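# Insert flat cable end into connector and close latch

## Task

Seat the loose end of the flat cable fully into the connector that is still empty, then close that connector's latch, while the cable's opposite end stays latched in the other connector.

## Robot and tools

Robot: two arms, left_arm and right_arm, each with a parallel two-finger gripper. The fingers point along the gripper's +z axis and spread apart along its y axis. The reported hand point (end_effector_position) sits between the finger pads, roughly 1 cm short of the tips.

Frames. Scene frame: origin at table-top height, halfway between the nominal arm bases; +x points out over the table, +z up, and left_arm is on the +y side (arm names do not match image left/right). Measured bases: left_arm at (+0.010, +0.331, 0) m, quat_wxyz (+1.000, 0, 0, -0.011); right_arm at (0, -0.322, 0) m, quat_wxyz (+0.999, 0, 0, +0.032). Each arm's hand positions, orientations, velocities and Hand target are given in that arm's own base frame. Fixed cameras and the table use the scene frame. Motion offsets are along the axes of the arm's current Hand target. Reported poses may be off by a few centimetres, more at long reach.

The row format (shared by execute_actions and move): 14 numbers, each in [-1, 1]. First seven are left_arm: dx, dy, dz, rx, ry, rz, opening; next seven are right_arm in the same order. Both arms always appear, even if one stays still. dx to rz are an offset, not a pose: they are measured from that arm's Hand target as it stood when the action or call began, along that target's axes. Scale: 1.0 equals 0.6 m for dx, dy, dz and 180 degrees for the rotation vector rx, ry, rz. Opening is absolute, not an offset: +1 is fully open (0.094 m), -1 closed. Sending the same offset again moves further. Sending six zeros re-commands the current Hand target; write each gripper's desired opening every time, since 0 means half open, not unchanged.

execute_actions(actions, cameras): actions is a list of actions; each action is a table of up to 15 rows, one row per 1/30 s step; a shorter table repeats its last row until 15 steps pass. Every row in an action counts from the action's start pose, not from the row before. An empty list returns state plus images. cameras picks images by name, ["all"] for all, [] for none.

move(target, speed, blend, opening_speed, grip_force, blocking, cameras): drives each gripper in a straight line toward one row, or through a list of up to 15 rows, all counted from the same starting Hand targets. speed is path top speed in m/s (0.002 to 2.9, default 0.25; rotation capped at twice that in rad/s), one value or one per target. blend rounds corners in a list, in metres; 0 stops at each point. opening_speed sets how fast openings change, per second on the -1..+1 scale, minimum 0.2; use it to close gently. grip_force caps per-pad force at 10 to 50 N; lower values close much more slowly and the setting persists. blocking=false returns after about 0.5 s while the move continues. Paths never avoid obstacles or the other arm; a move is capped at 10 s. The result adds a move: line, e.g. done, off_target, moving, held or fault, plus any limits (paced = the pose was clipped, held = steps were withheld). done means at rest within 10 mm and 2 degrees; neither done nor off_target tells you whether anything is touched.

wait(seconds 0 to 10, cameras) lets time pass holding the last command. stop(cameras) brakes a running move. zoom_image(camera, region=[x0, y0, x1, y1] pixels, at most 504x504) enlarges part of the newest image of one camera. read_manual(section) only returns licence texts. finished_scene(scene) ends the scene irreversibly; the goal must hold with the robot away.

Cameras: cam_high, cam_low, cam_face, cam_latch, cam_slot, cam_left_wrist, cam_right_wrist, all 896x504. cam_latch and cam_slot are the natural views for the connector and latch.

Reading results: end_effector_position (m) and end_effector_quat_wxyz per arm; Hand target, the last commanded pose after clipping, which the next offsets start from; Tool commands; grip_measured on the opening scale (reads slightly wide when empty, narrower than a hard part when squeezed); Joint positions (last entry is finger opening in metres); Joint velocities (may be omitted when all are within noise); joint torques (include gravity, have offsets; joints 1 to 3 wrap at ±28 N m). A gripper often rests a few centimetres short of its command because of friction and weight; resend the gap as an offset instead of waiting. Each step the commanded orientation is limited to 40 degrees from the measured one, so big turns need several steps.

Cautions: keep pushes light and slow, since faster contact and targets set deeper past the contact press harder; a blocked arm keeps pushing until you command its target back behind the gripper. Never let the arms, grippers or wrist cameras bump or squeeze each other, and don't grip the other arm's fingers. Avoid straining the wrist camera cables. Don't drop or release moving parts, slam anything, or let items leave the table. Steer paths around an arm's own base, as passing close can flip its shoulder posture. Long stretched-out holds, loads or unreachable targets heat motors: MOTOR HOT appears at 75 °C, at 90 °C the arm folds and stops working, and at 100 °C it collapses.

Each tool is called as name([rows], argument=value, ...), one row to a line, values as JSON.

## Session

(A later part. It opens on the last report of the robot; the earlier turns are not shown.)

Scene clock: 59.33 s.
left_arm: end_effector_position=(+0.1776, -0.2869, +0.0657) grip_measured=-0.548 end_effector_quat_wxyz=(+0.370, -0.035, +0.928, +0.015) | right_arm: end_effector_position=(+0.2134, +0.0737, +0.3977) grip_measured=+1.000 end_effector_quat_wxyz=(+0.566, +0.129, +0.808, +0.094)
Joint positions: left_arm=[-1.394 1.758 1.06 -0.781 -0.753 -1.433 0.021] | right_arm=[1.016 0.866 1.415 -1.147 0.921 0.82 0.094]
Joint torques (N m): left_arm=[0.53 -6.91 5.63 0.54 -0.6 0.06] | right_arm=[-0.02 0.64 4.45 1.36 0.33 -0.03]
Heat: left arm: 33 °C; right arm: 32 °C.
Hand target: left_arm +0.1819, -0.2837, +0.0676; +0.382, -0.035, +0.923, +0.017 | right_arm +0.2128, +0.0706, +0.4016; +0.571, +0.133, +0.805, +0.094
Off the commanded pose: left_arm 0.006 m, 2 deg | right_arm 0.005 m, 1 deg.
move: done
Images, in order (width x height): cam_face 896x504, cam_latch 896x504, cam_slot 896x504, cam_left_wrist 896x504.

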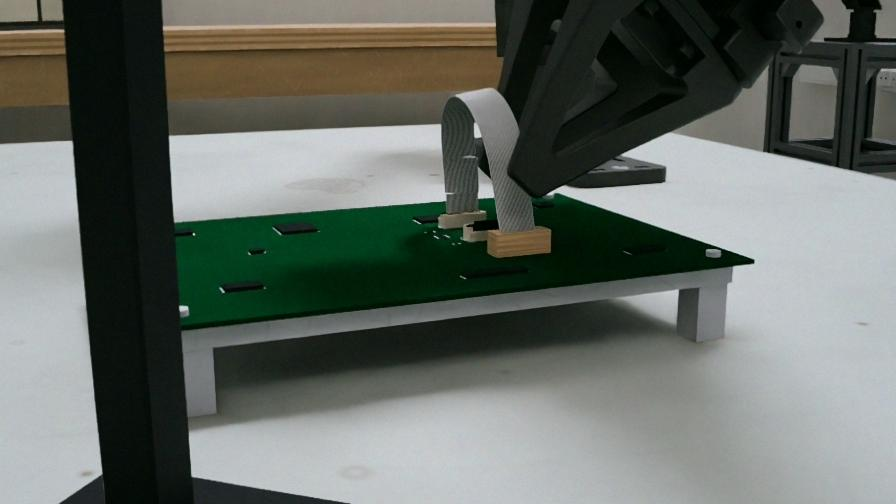

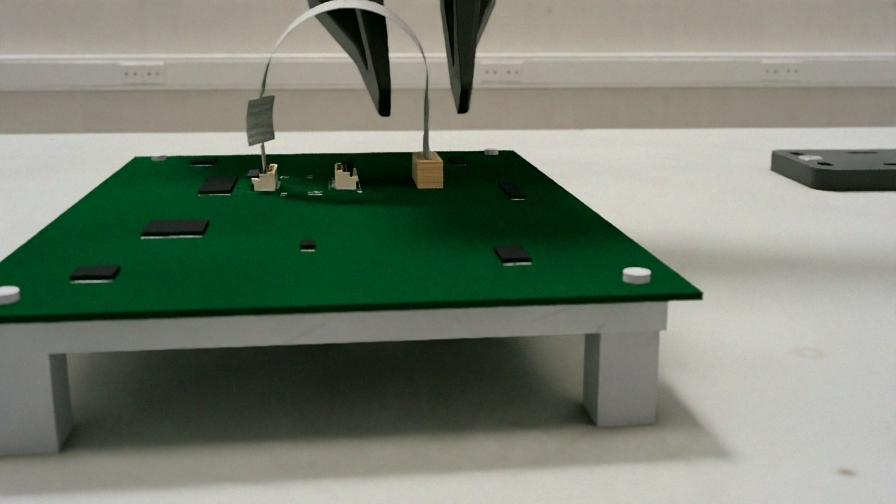

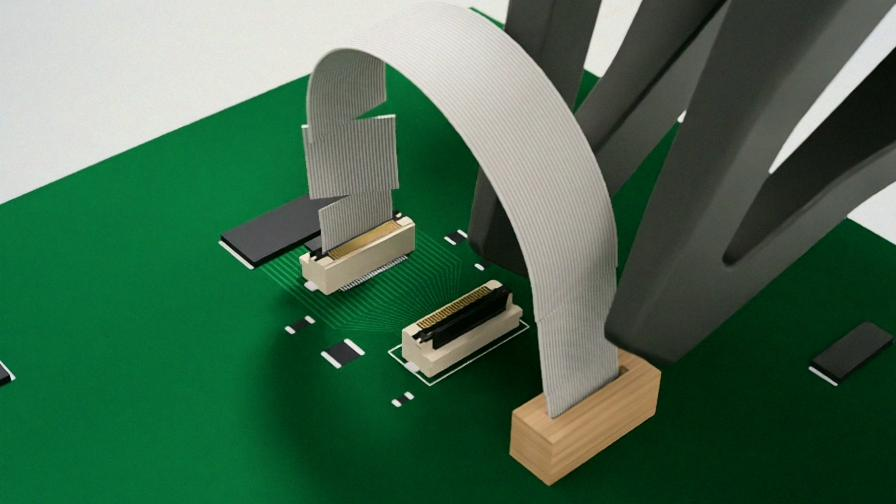

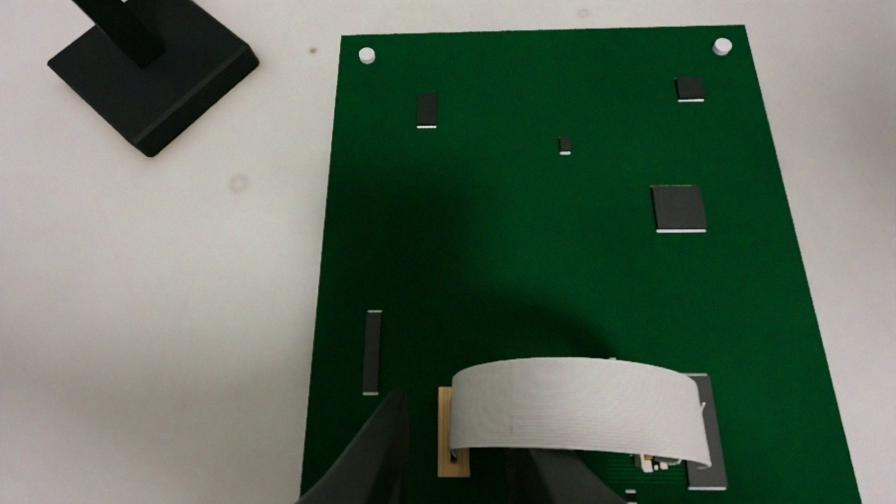

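move(target=[0.0305,0.001,-0.0307,0,-0.0667,0,-0.55,0,0,0,0,0,0,1.0], cameras=["cam_left_wrist","cam_slot","cam_latch"], speed=0.12)

Scene clock: 66.63 s.
left_arm: end_effector_position=(+0.1532, -0.2890, +0.0677) grip_measured=-0.548 end_effector_quat_wxyz=(+0.460, -0.038, +0.887, +0.008) | right_arm: end_effector_position=(+0.2134, +0.0737, +0.3977) grip_measured=+1.000 end_effector_quat_wxyz=(+0.566, +0.129, +0.808, +0.094)
Joint positions: left_arm=[-1.554 1.83 1.039 -0.842 -0.956 -1.671 0.021] | right_arm=[1.016 0.866 1.415 -1.147 0.921 0.82 0.094]
Joint torques (N m): left_arm=[-0.25 -5.27 6.08 0.03 -0.72 -0.09] | right_arm=[0.01 0.65 4.45 1.36 0.33 -0.03]
Heat: left arm: 32 °C; right arm: 32 °C.
Hand target: left_arm +0.1560, -0.2852, +0.0677; +0.476, -0.033, +0.878, +0.020 | right_arm +0.2128, +0.0706, +0.4016; +0.571, +0.133, +0.805, +0.094
Off the commanded pose: left_arm 0.005 m, 3 deg | right_arm 0.005 m, 1 deg.
move: off_target (left_arm)
Images, in order (width x height): cam_latch 896x504, cam_slot 896x504, cam_left_wrist 896x504.

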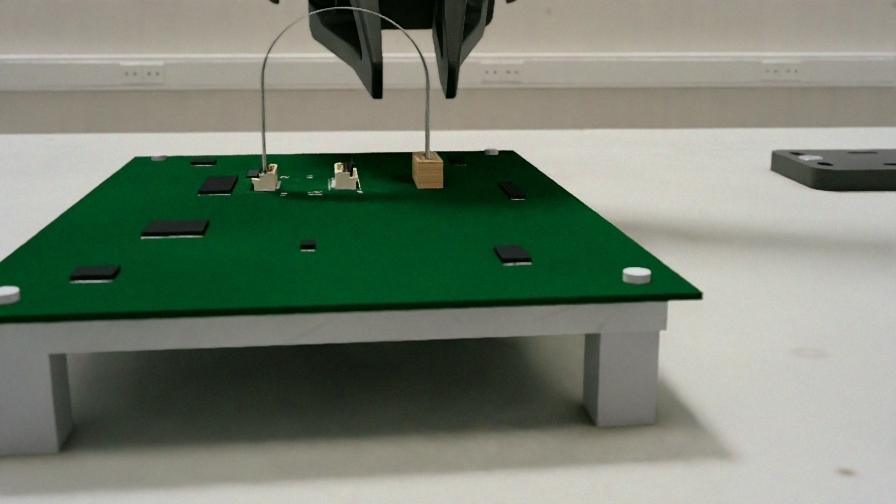

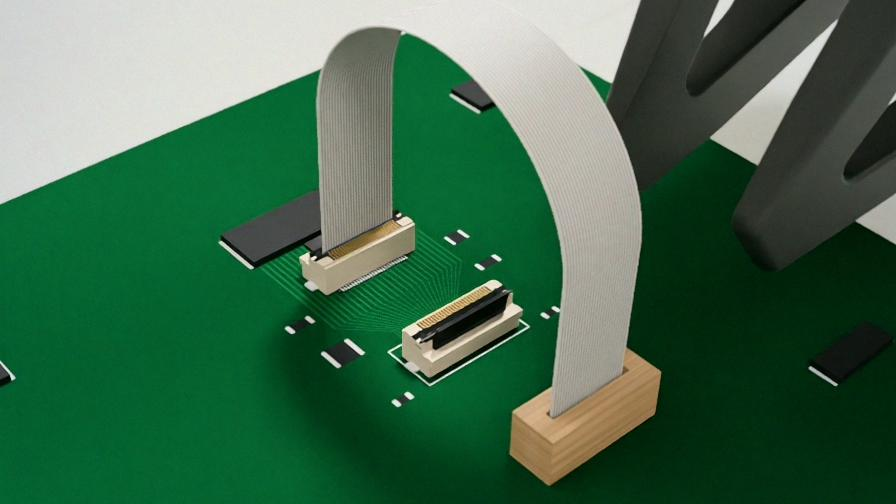

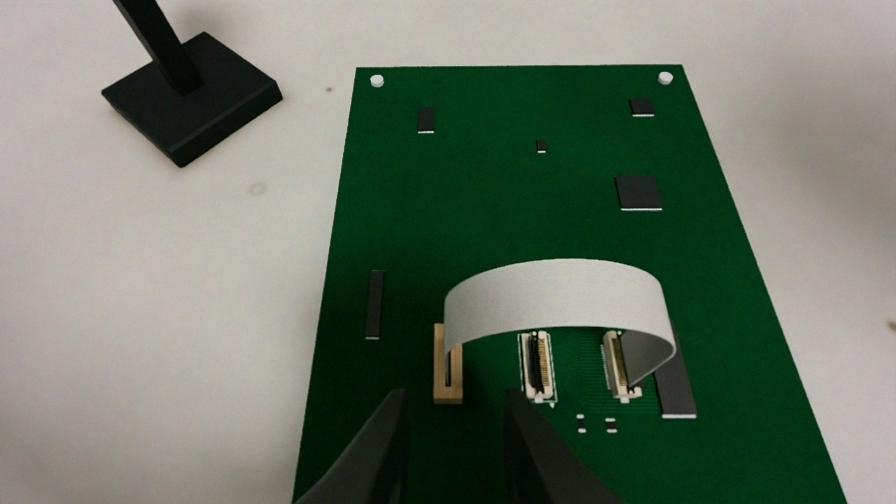

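move(target=[-0.0028,0.0024,0.0335,0,0,0,-0.55,0,0,0,0,0,0,1.0], cameras=["cam_left_wrist","cam_slot","cam_latch","cam_face"], speed=0.08)

Scene clock: 72.40 s.
left_arm: end_effector_position=(+0.1694, -0.2860, +0.0593) grip_measured=-0.548 end_effector_quat_wxyz=(+0.461, -0.039, +0.886, +0.012) | right_arm: end_effector_position=(+0.2134, +0.0737, +0.3977) grip_measured=+1.000 end_effector_quat_wxyz=(+0.566, +0.129, +0.808, +0.094)
Joint positions: left_arm=[-1.5 1.83 0.999 -0.736 -0.959 -1.587 0.021] | right_arm=[1.016 0.866 1.415 -1.147 0.921 0.82 0.094]
Joint torques (N m): left_arm=[0.25 -5.72 5.04 0.44 -0.73 0.07] | right_arm=[-0.01 0.65 4.44 1.36 0.33 -0.04]
Heat: left arm: 32 °C; right arm: 32 °C.
Hand target: left_arm +0.1736, -0.2823, +0.0581; +0.476, -0.033, +0.878, +0.020 | right_arm +0.2128, +0.0706, +0.4016; +0.571, +0.133, +0.805, +0.094
Off the commanded pose: left_arm 0.006 m, 2 deg | right_arm 0.005 m, 1 deg.
move: done
Images, in order (width x height): cam_face 896x504, cam_latch 896x504, cam_slot 896x504, cam_left_wrist 896x504.

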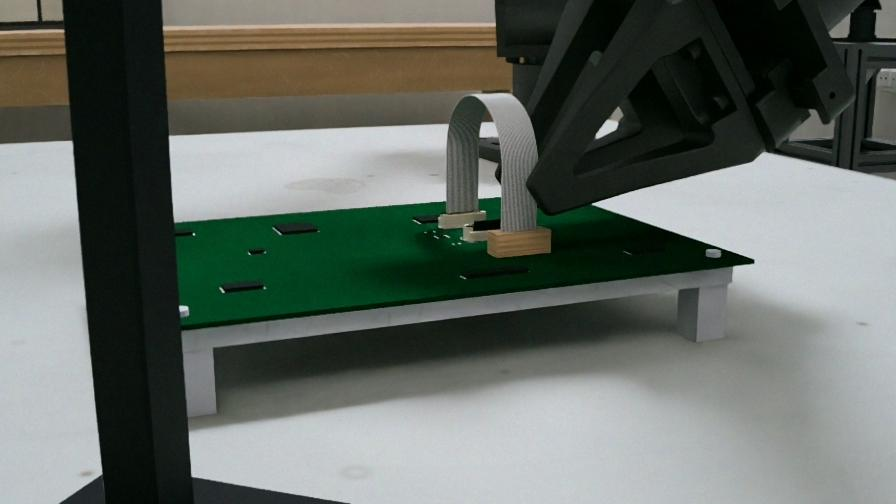

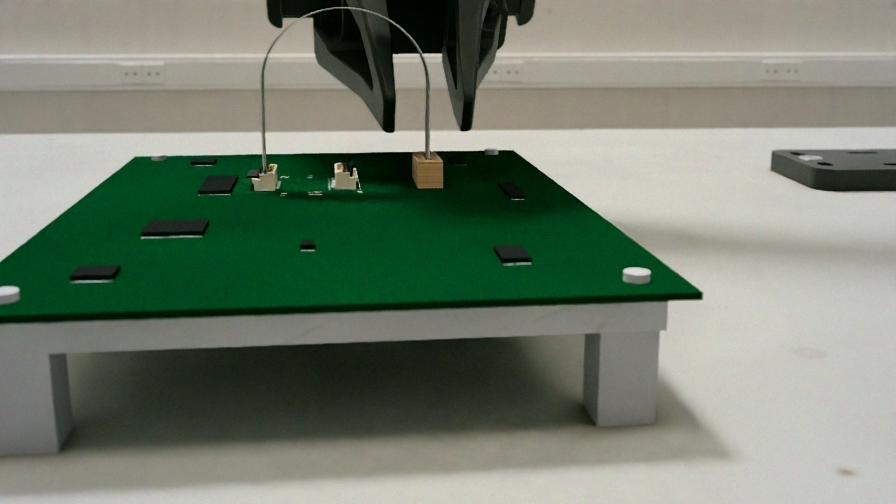

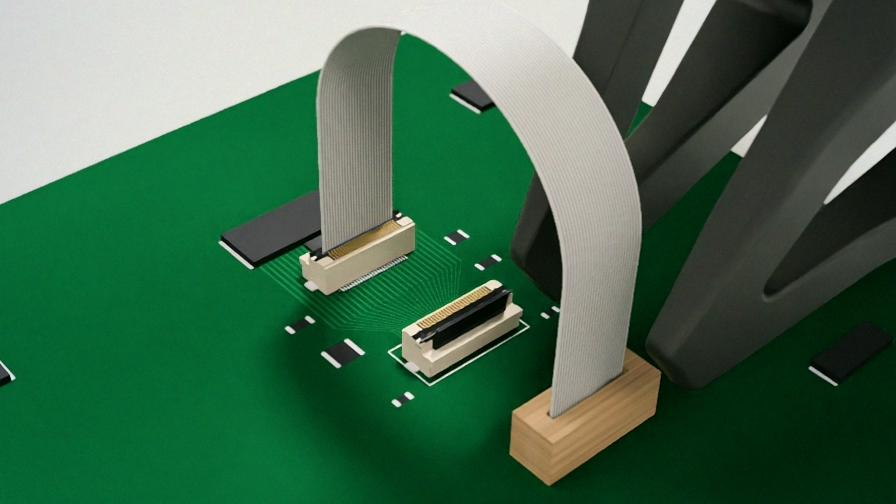

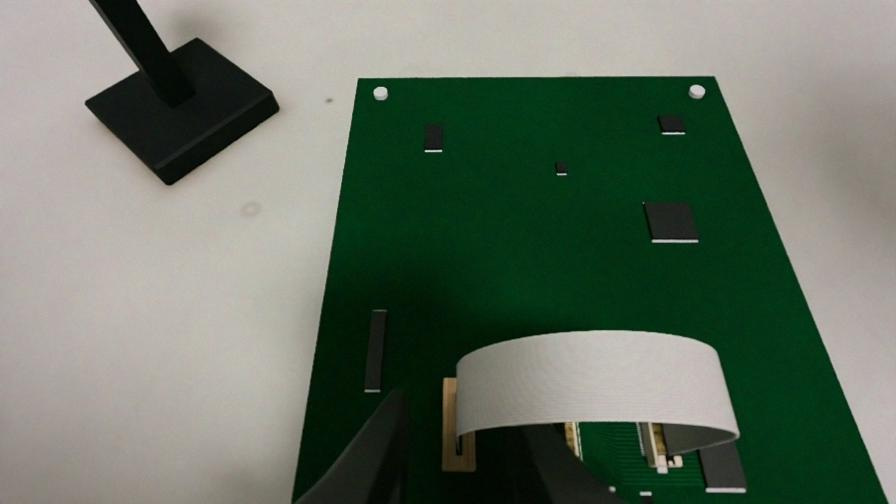

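move(target=[-0.0022,0.0004,0.0075,0,0,0,-0.55,0,0,0,0,0,0,1.0], cameras=["cam_slot","cam_latch"], speed=0.08)

zoom_image(camera="cam_slot", region=[480, 150, 760, 450])

Scene clock: 75.40 s.
left_arm: end_effector_position=(+0.1733, -0.2857, +0.0571) grip_measured=-0.548 end_effector_quat_wxyz=(+0.461, -0.037, +0.886, +0.012) | right_arm: end_effector_position=(+0.2134, +0.0737, +0.3977) grip_measured=+1.000 end_effector_quat_wxyz=(+0.566, +0.129, +0.808, +0.094)
Joint positions: left_arm=[-1.487 1.83 0.988 -0.706 -0.959 -1.559 0.021] | right_arm=[1.016 0.866 1.415 -1.147 0.921 0.82 0.094]
Joint torques (N m): left_arm=[0.61 -5.89 5 0.43 -0.69 0.09] | right_arm=[-0.01 0.64 4.45 1.36 0.34 -0.04]
Heat: left arm: 32 °C; right arm: 32 °C.
Hand target: left_arm +0.1780, -0.2817, +0.0568; +0.476, -0.033, +0.878, +0.020 | right_arm +0.2128, +0.0706, +0.4016; +0.571, +0.133, +0.805, +0.094
Off the commanded pose: left_arm 0.006 m, 2 deg | right_arm 0.005 m, 1 deg.
move: done
Images, in order (width x height): cam_latch 896x504, cam_slot 896x504.

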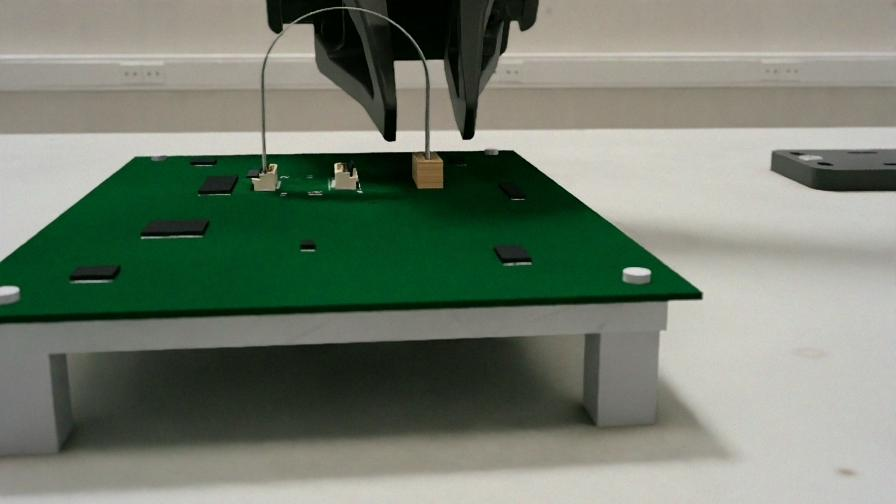

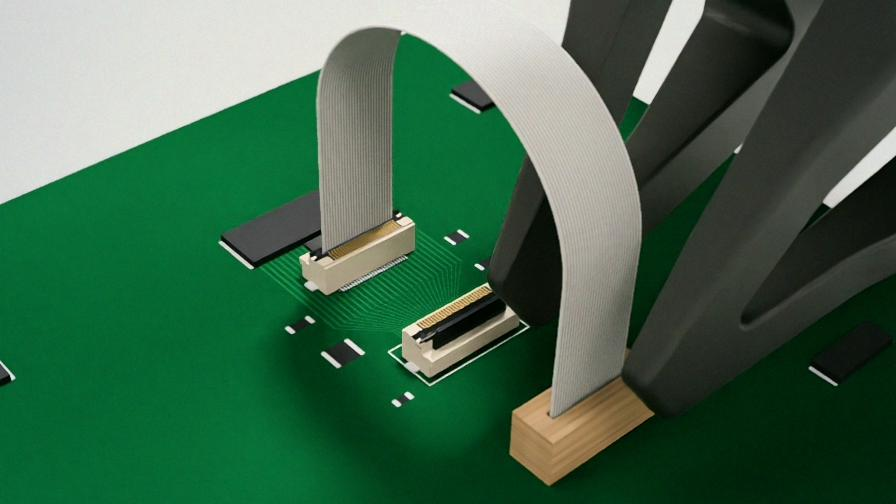

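Scaled by 1.680 from the camera's 896x504 image, which has a finer 1280x720 frame.

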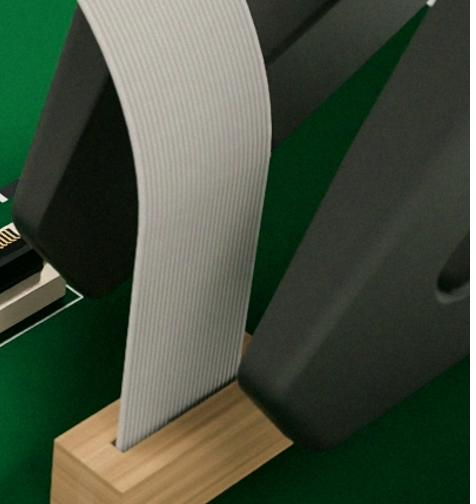

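move(target=[0,0,0,0,0,0,-1.0,0,0,0,0,0,0,1.0], cameras=["cam_slot","cam_latch","cam_left_wrist"], grip_force=[25,50])

Scene clock: 78.13 s.
left_arm: end_effector_position=(+0.1734, -0.2861, +0.0572) grip_measured=-0.990 end_effector_quat_wxyz=(+0.462, -0.037, +0.886, +0.012) | right_arm: end_effector_position=(+0.2134, +0.0737, +0.3977) grip_measured=+1.000 end_effector_quat_wxyz=(+0.566, +0.129, +0.808, +0.094)
Joint positions: left_arm=[-1.487 1.83 0.988 -0.704 -0.96 -1.558 0] | right_arm=[1.016 0.866 1.415 -1.147 0.921 0.82 0.094]
Joint torques (N m): left_arm=[0.46 -5.89 4.81 0.38 -0.74 0.06] | right_arm=[0.03 0.64 4.48 1.36 0.33 -0.04]
Heat: left arm: 32 °C; right arm: 32 °C.
Hand target: left_arm +0.1780, -0.2817, +0.0568; +0.476, -0.033, +0.878, +0.020 | right_arm +0.2128, +0.0706, +0.4016; +0.571, +0.133, +0.805, +0.094
Off the commanded pose: left_arm 0.006 m, 2 deg | right_arm 0.005 m, 1 deg.
grip_force (N): 25, 50
move: done
Images, in order (width x height): cam_latch 896x504, cam_slot 896x504, cam_left_wrist 896x504.

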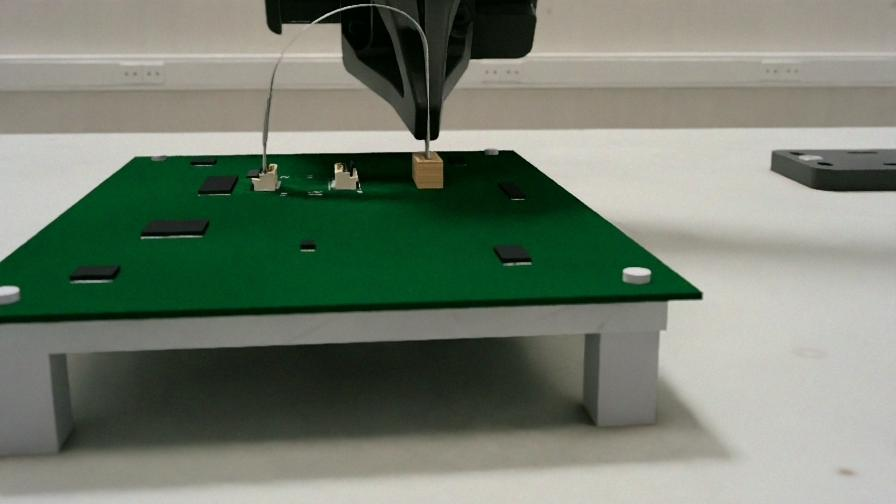

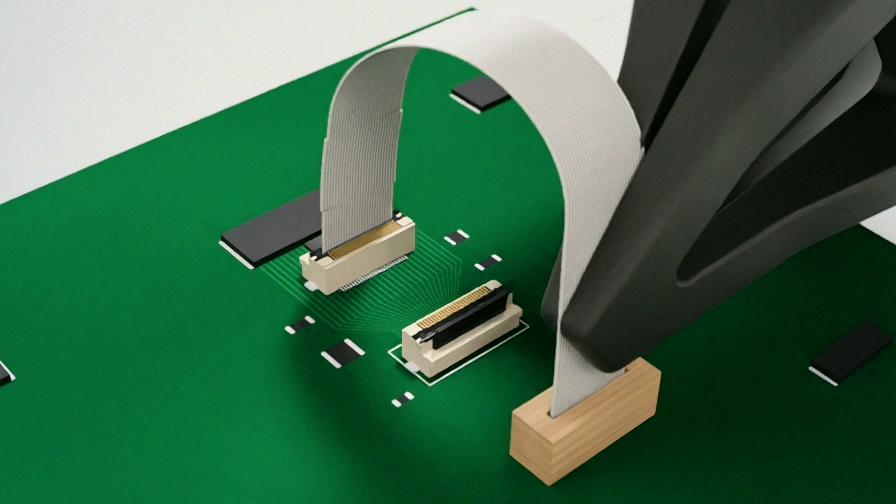

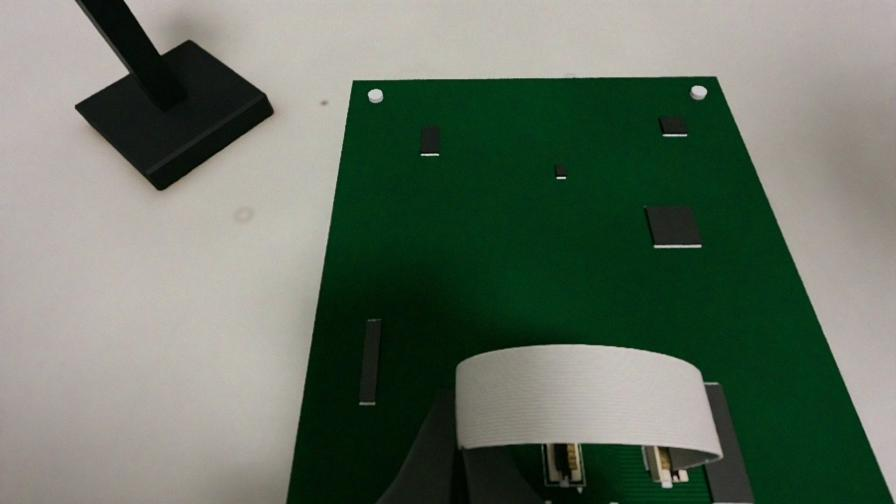

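move(target=[-0.0209,0,-0.0136,0,0,0,-1.0,0,0,0,0,0,0,1.0], cameras=["cam_slot","cam_latch","cam_left_wrist","cam_face"], speed=0.06)

Scene clock: 80.13 s.
left_arm: end_effector_position=(+0.1733, -0.2843, +0.0573) grip_measured=-0.990 end_effector_quat_wxyz=(+0.462, -0.034, +0.886, +0.017) | right_arm: end_effector_position=(+0.2134, +0.0737, +0.3977) grip_measured=+1.000 end_effector_quat_wxyz=(+0.566, +0.129, +0.808, +0.094)
Joint positions: left_arm=[-1.487 1.83 0.988 -0.714 -0.961 -1.557 0] | right_arm=[1.016 0.866 1.415 -1.147 0.921 0.82 0.094]
Joint torques (N m): left_arm=[0.64 -8.32 7.36 0.01 -0.75 0.07] | right_arm=[0.01 0.64 4.48 1.36 0.34 -0.04]
Heat: left arm: 32 °C; right arm: 32 °C.
Hand target: left_arm +0.1780, -0.2818, +0.0717; +0.476, -0.033, +0.878, +0.020 | right_arm +0.2128, +0.0706, +0.4016; +0.571, +0.133, +0.805, +0.094
Off the commanded pose: left_arm 0.015 m, 2 deg | right_arm 0.005 m, 1 deg.
grip_force (N): 25, 50
move: off_target (left_arm)
Images, in order (width x height): cam_face 896x504, cam_latch 896x504, cam_slot 896x504, cam_left_wrist 896x504.

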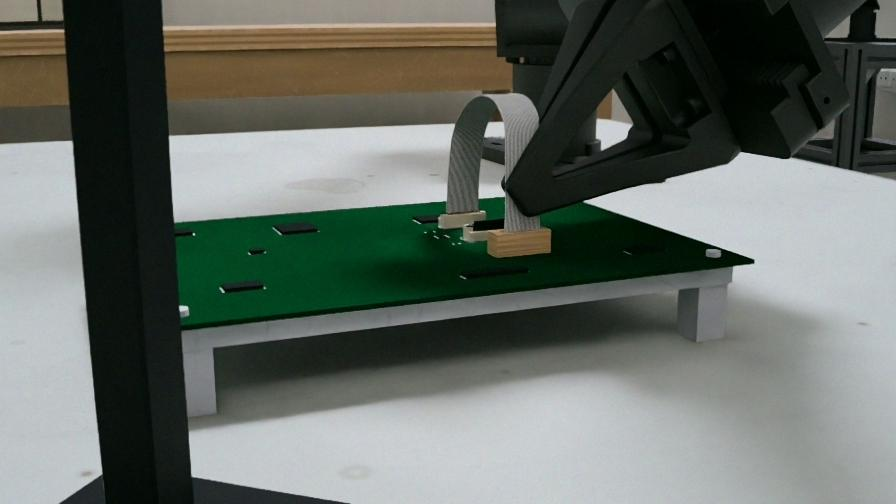

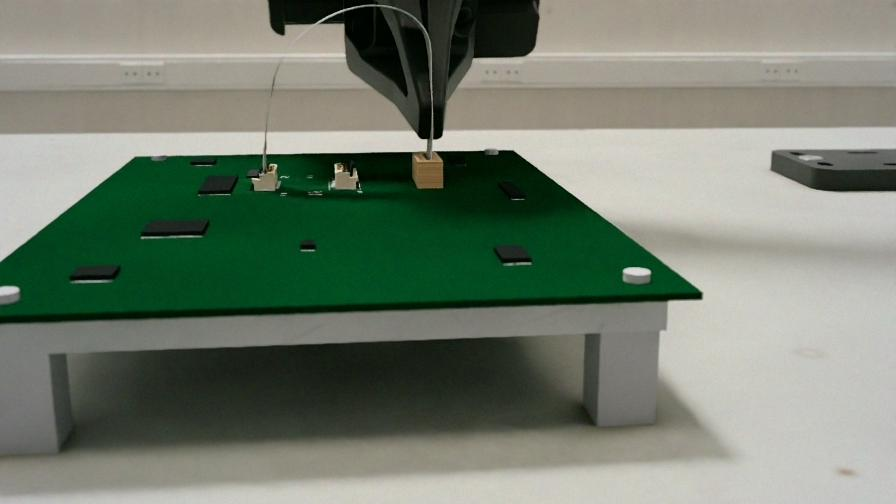

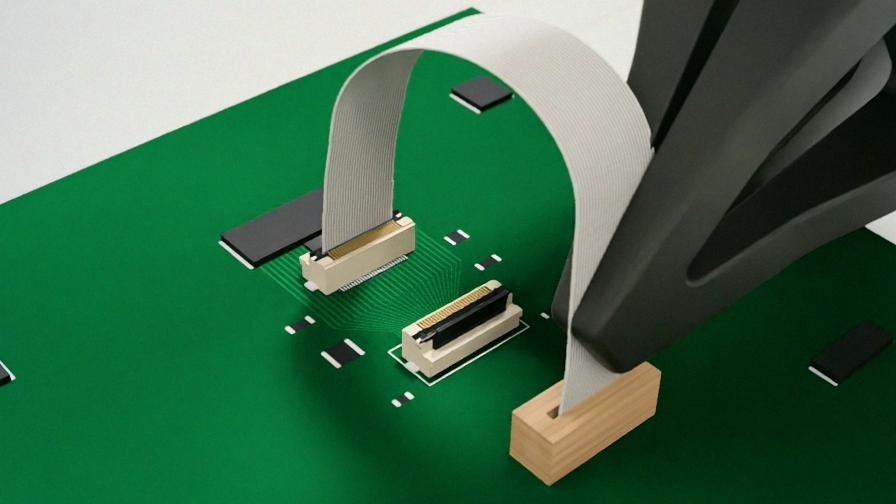

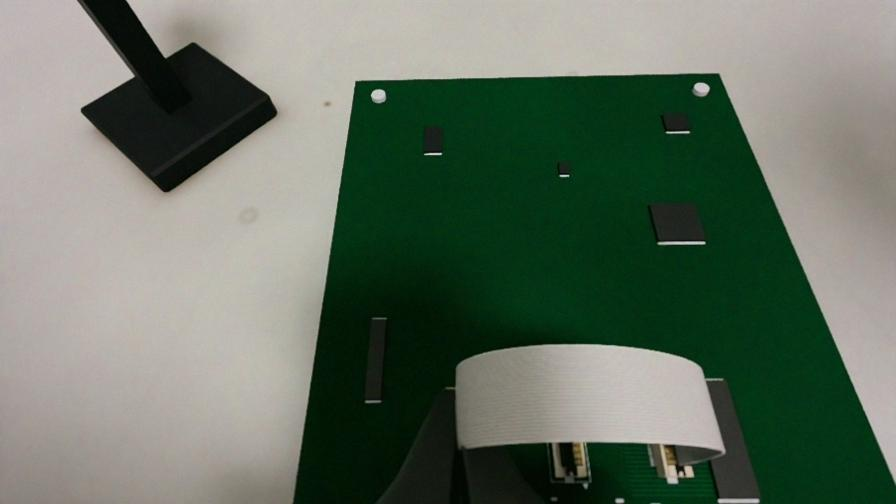

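move(target=[-0.0112,0,-0.0073,0,0,0,-1.0,0,0,0,0,0,0,1.0], cameras=["cam_slot","cam_latch"], speed=0.04)

Scene clock: 81.87 s.
left_arm: end_effector_position=(+0.1732, -0.2830, +0.0573) grip_measured=-0.990 end_effector_quat_wxyz=(+0.462, -0.032, +0.886, +0.020) | right_arm: end_effector_position=(+0.2134, +0.0737, +0.3977) grip_measured=+1.000 end_effector_quat_wxyz=(+0.566, +0.129, +0.808, +0.094)
Joint positions: left_arm=[-1.487 1.83 0.988 -0.722 -0.961 -1.556 0] | right_arm=[1.016 0.866 1.415 -1.147 0.921 0.82 0.094]
Joint torques (N m): left_arm=[0.77 -9.68 8.57 -0.19 -0.73 0.08] | right_arm=[0.01 0.65 4.46 1.36 0.34 -0.04]
Heat: left arm: 32 °C; right arm: 32 °C.
Hand target: left_arm +0.1780, -0.2818, +0.0798; +0.476, -0.033, +0.878, +0.020 | right_arm +0.2128, +0.0706, +0.4016; +0.571, +0.133, +0.805, +0.094
Off the commanded pose: left_arm 0.023 m, 2 deg | right_arm 0.005 m, 1 deg.
grip_force (N): 25, 50
move: off_target (left_arm)
Images, in order (width x height): cam_latch 896x504, cam_slot 896x504.

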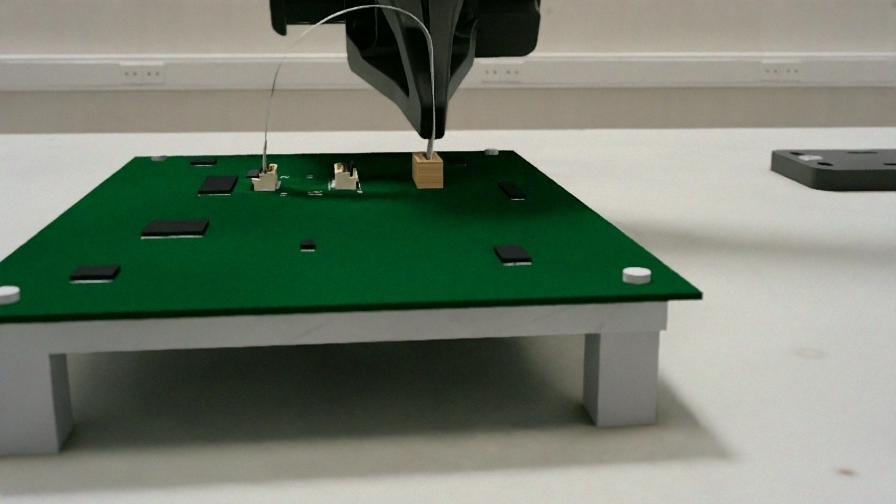

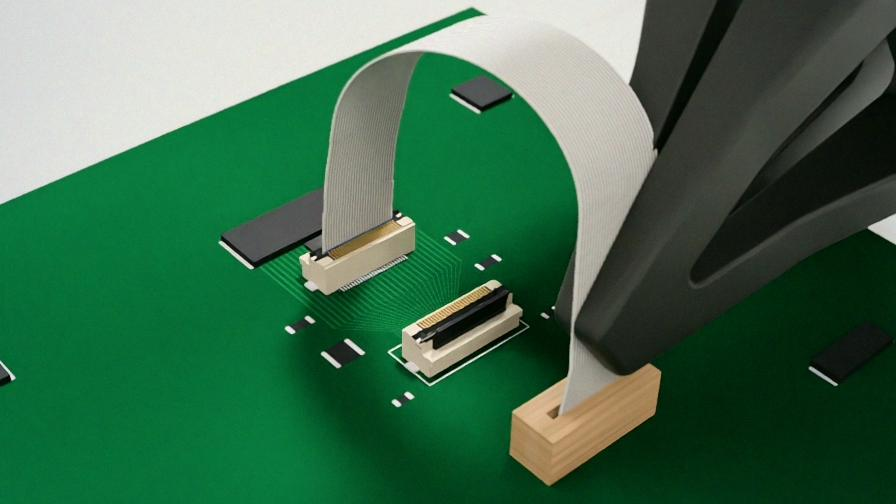

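move(target=[-0.0112,0,-0.0073,0,0,0,-1.0,0,0,0,0,0,0,1.0], cameras=["cam_slot","cam_latch"], speed=0.04)

Scene clock: 84.20 s.
left_arm: end_effector_position=(+0.1727, -0.2749, +0.0664) grip_measured=-0.990 end_effector_quat_wxyz=(+0.461, -0.021, +0.886, +0.039) | right_arm: end_effector_position=(+0.2134, +0.0737, +0.3977) grip_measured=+1.000 end_effector_quat_wxyz=(+0.566, +0.129, +0.808, +0.094)
Joint positions: left_arm=[-1.487 1.808 1.001 -0.799 -0.962 -1.553 0] | right_arm=[1.016 0.866 1.415 -1.147 0.921 0.82 0.094]
Joint torques (N m): left_arm=[0.49 -9.06 8.98 0.12 -0.71 0] | right_arm=[0.01 0.65 4.48 1.36 0.33 -0.03]
Heat: left arm: 32 °C; right arm: 32 °C.
Hand target: left_arm +0.1780, -0.2819, +0.0878; +0.476, -0.033, +0.878, +0.020 | right_arm +0.2128, +0.0706, +0.4016; +0.571, +0.133, +0.805, +0.094
Off the commanded pose: left_arm 0.023 m, 3 deg | right_arm 0.005 m, 1 deg.
grip_force (N): 25, 50
move: off_target (left_arm)
Images, in order (width x height): cam_latch 896x504, cam_slot 896x504.

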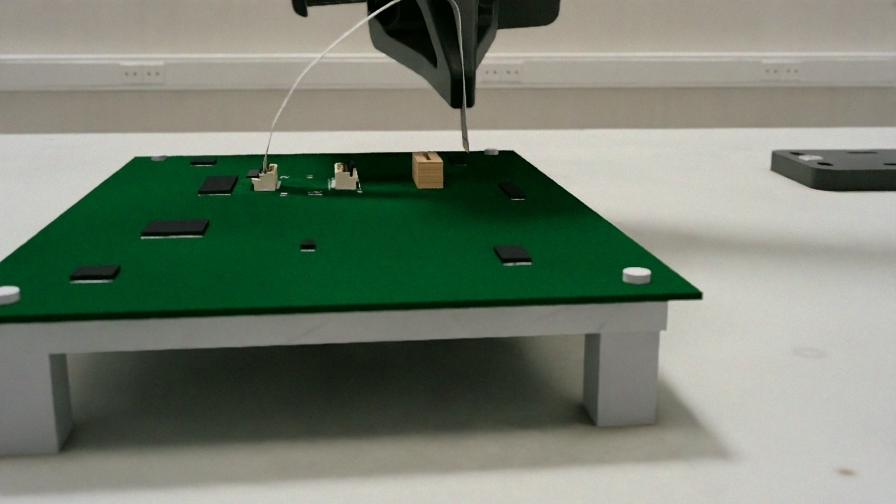

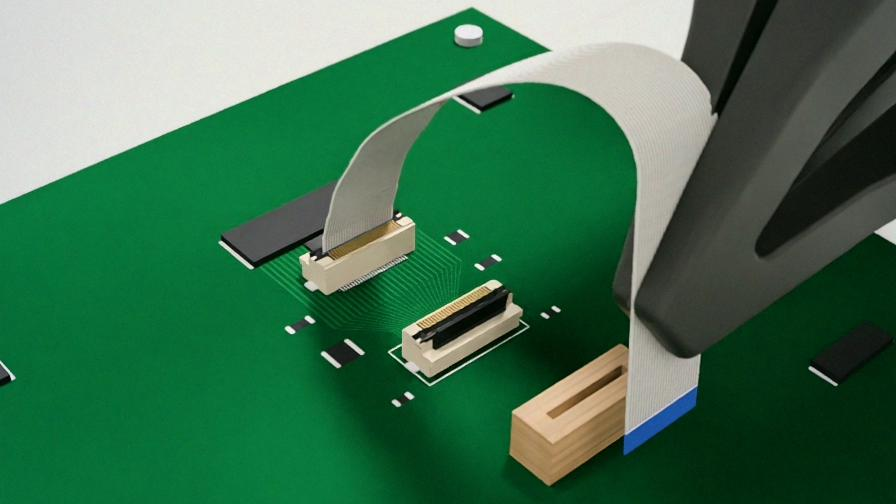

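move([
  [-0.0142,0.0067,-0.0087,0,0,0,-1.0,0,0,0,0,0,0,1.0],
  [-0.0143,-0.0403,-0.0089,0,0,0,-1.0,0,0,0,0,0,0,1.0],
], cameras=["cam_slot","cam_latch","cam_face","cam_left_wrist"], speed=0.06)

Scene clock: 94.37 s.
left_arm: end_effector_position=(+0.1742, -0.3010, +0.0891) grip_measured=-0.990 end_effector_quat_wxyz=(+0.459, -0.031, +0.888, +0.018) | right_arm: end_effector_position=(+0.2134, +0.0737, +0.3977) grip_measured=+1.000 end_effector_quat_wxyz=(+0.566, +0.129, +0.808, +0.094)
Joint positions: left_arm=[-1.486 1.822 1.127 -0.861 -0.955 -1.549 0] | right_arm=[1.016 0.866 1.415 -1.147 0.921 0.82 0.094]
Joint torques (N m): left_arm=[0.44 -5.85 9.78 0.17 -0.76 -0.01] | right_arm=[-0.01 0.65 4.46 1.35 0.34 -0.04]
Heat: left arm: 33 °C; right arm: 32 °C.
Hand target: left_arm +0.1802, -0.3060, +0.0978; +0.476, -0.033, +0.878, +0.020 | right_arm +0.2128, +0.0706, +0.4016; +0.571, +0.133, +0.805, +0.094
Off the commanded pose: left_arm 0.012 m, 2 deg | right_arm 0.005 m, 1 deg.
grip_force (N): 25, 50
move: off_target (left_arm)
Images, in order (width x height): cam_face 896x504, cam_latch 896x504, cam_slot 896x504, cam_left_wrist 896x504.

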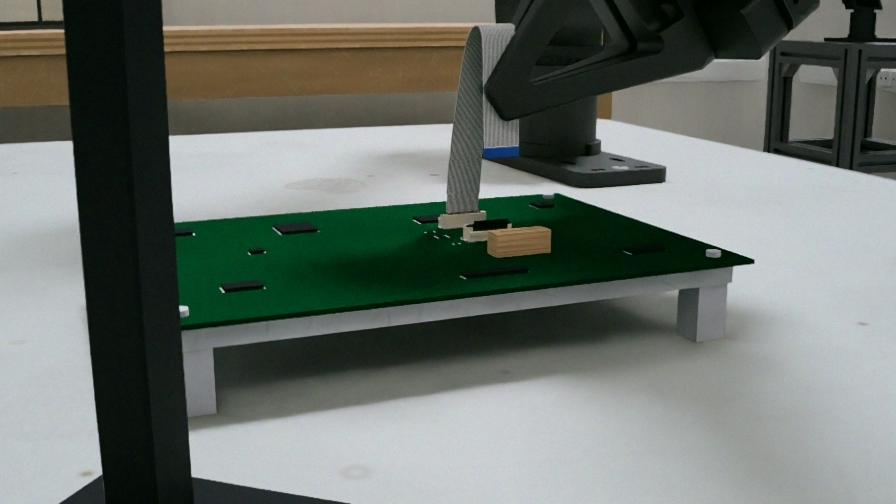

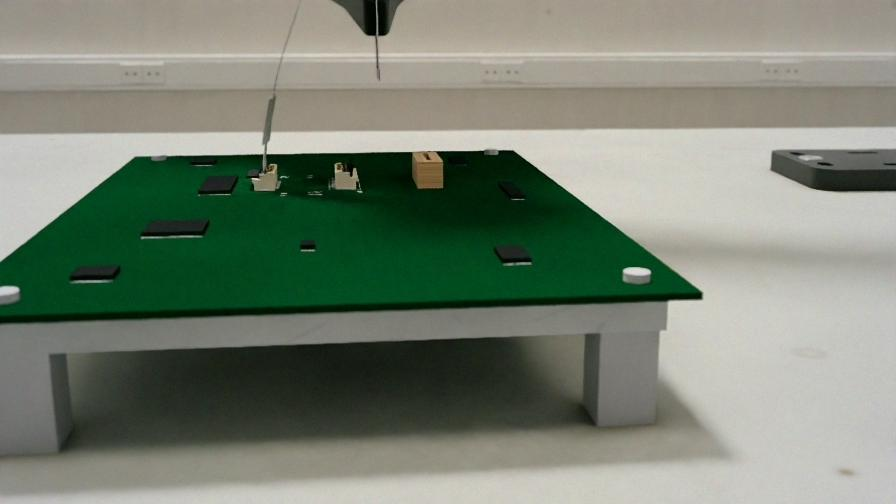

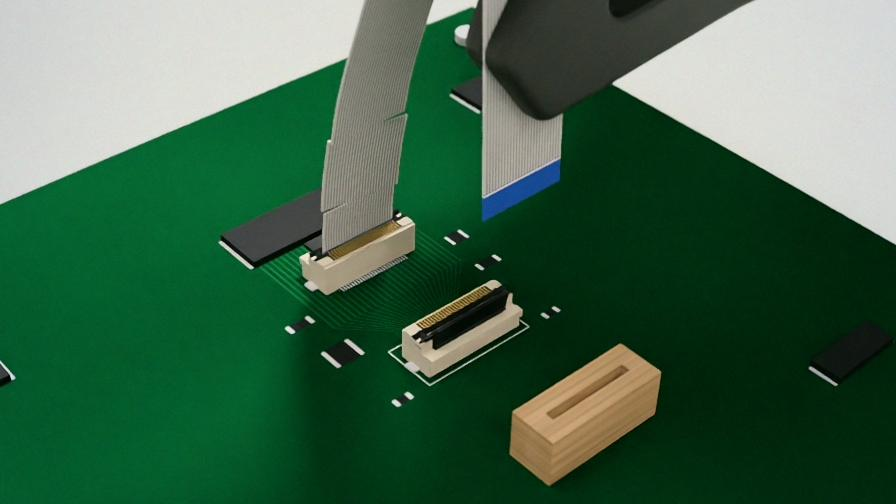

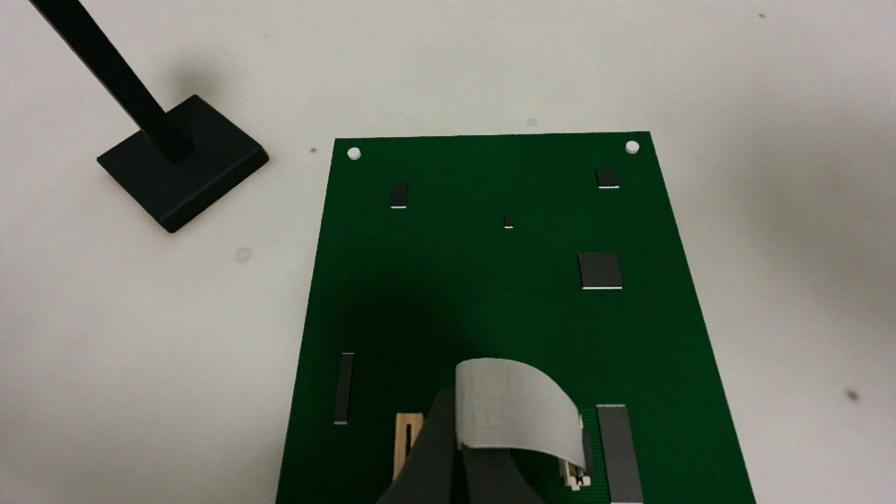

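move(target=[0.0257,-0.0133,0.0155,0,0,0,-1.0,0,0,0,0,0,0,1.0], cameras=["cam_slot","cam_latch"], speed=0.06)

Scene clock: 97.10 s.
left_arm: end_effector_position=(+0.1747, -0.3028, +0.0720) grip_measured=-0.990 end_effector_quat_wxyz=(+0.460, -0.023, +0.887, +0.034) | right_arm: end_effector_position=(+0.2134, +0.0737, +0.3977) grip_measured=+1.000 end_effector_quat_wxyz=(+0.566, +0.129, +0.808, +0.094)
Joint positions: left_arm=[-1.486 1.882 1.127 -0.837 -0.958 -1.549 0] | right_arm=[1.016 0.866 1.415 -1.147 0.921 0.82 0.094]
Joint torques (N m): left_arm=[0.21 -5.98 9.52 0.38 -0.73 -0.03] | right_arm=[-0.01 0.65 4.45 1.36 0.33 -0.03]
Heat: left arm: 33 °C; right arm: 32 °C.
Hand target: left_arm +0.1802, -0.3139, +0.0798; +0.476, -0.033, +0.878, +0.020 | right_arm +0.2128, +0.0706, +0.4016; +0.571, +0.133, +0.805, +0.094
Off the commanded pose: left_arm 0.015 m, 3 deg | right_arm 0.005 m, 1 deg.
grip_force (N): 25, 50
move: off_target (left_arm)
Images, in order (width x height): cam_latch 896x504, cam_slot 896x504.

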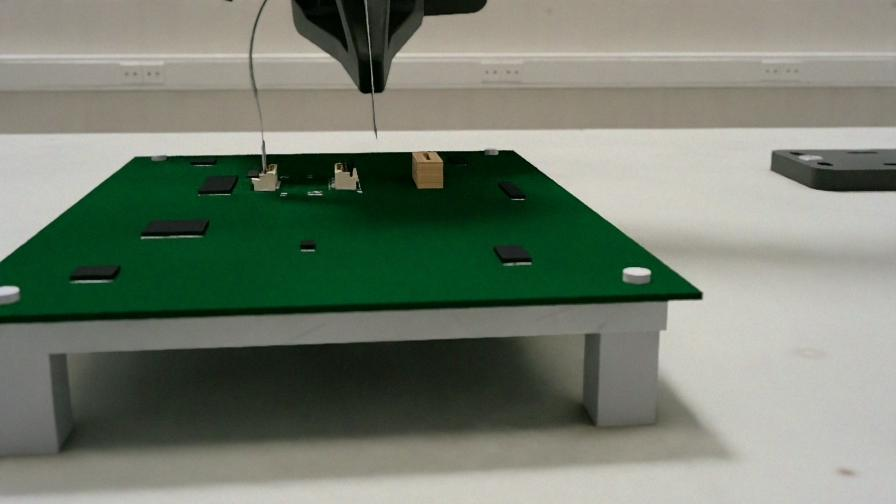

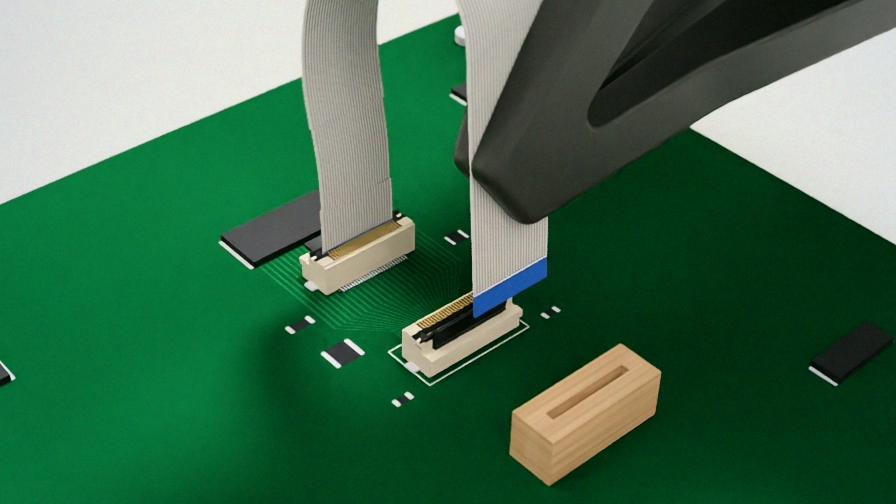

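move(target=[0,-0.0117,0,0,0,0,-1.0,0,0,0,0,0,0,1.0], cameras=["cam_slot","cam_latch"], speed=0.06)

Scene clock: 99.47 s.
left_arm: end_effector_position=(+0.1756, -0.3122, +0.0732) grip_measured=-0.990 end_effector_quat_wxyz=(+0.460, -0.026, +0.887, +0.028) | right_arm: end_effector_position=(+0.2134, +0.0737, +0.3977) grip_measured=+1.000 end_effector_quat_wxyz=(+0.566, +0.129, +0.808, +0.094)
Joint positions: left_arm=[-1.486 1.903 1.162 -0.837 -0.959 -1.549 0] | right_arm=[1.016 0.866 1.415 -1.147 0.921 0.82 0.094]
Joint torques (N m): left_arm=[0.31 -6.16 9.4 0.34 -0.74 -0.05] | right_arm=[0.01 0.65 4.46 1.35 0.34 -0.03]
Heat: left arm: 33 °C; right arm: 32 °C.
Hand target: left_arm +0.1807, -0.3209, +0.0797; +0.476, -0.033, +0.878, +0.020 | right_arm +0.2128, +0.0706, +0.4016; +0.571, +0.133, +0.805, +0.094
Off the commanded pose: left_arm 0.012 m, 2 deg | right_arm 0.005 m, 1 deg.
grip_force (N): 25, 50
move: off_target (left_arm)
Images, in order (width x height): cam_latch 896x504, cam_slot 896x504.

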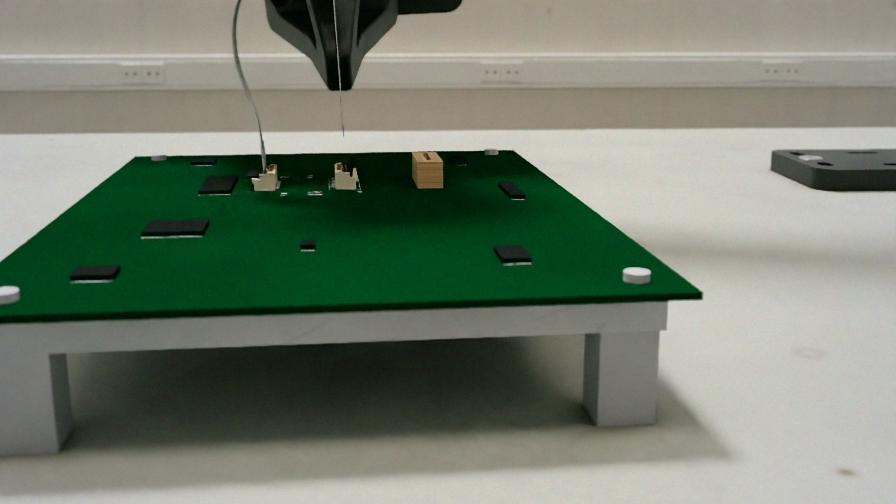

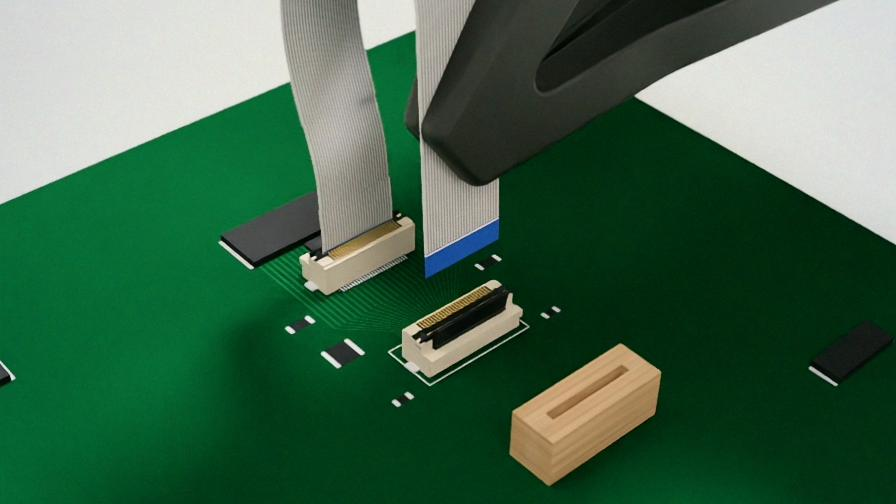

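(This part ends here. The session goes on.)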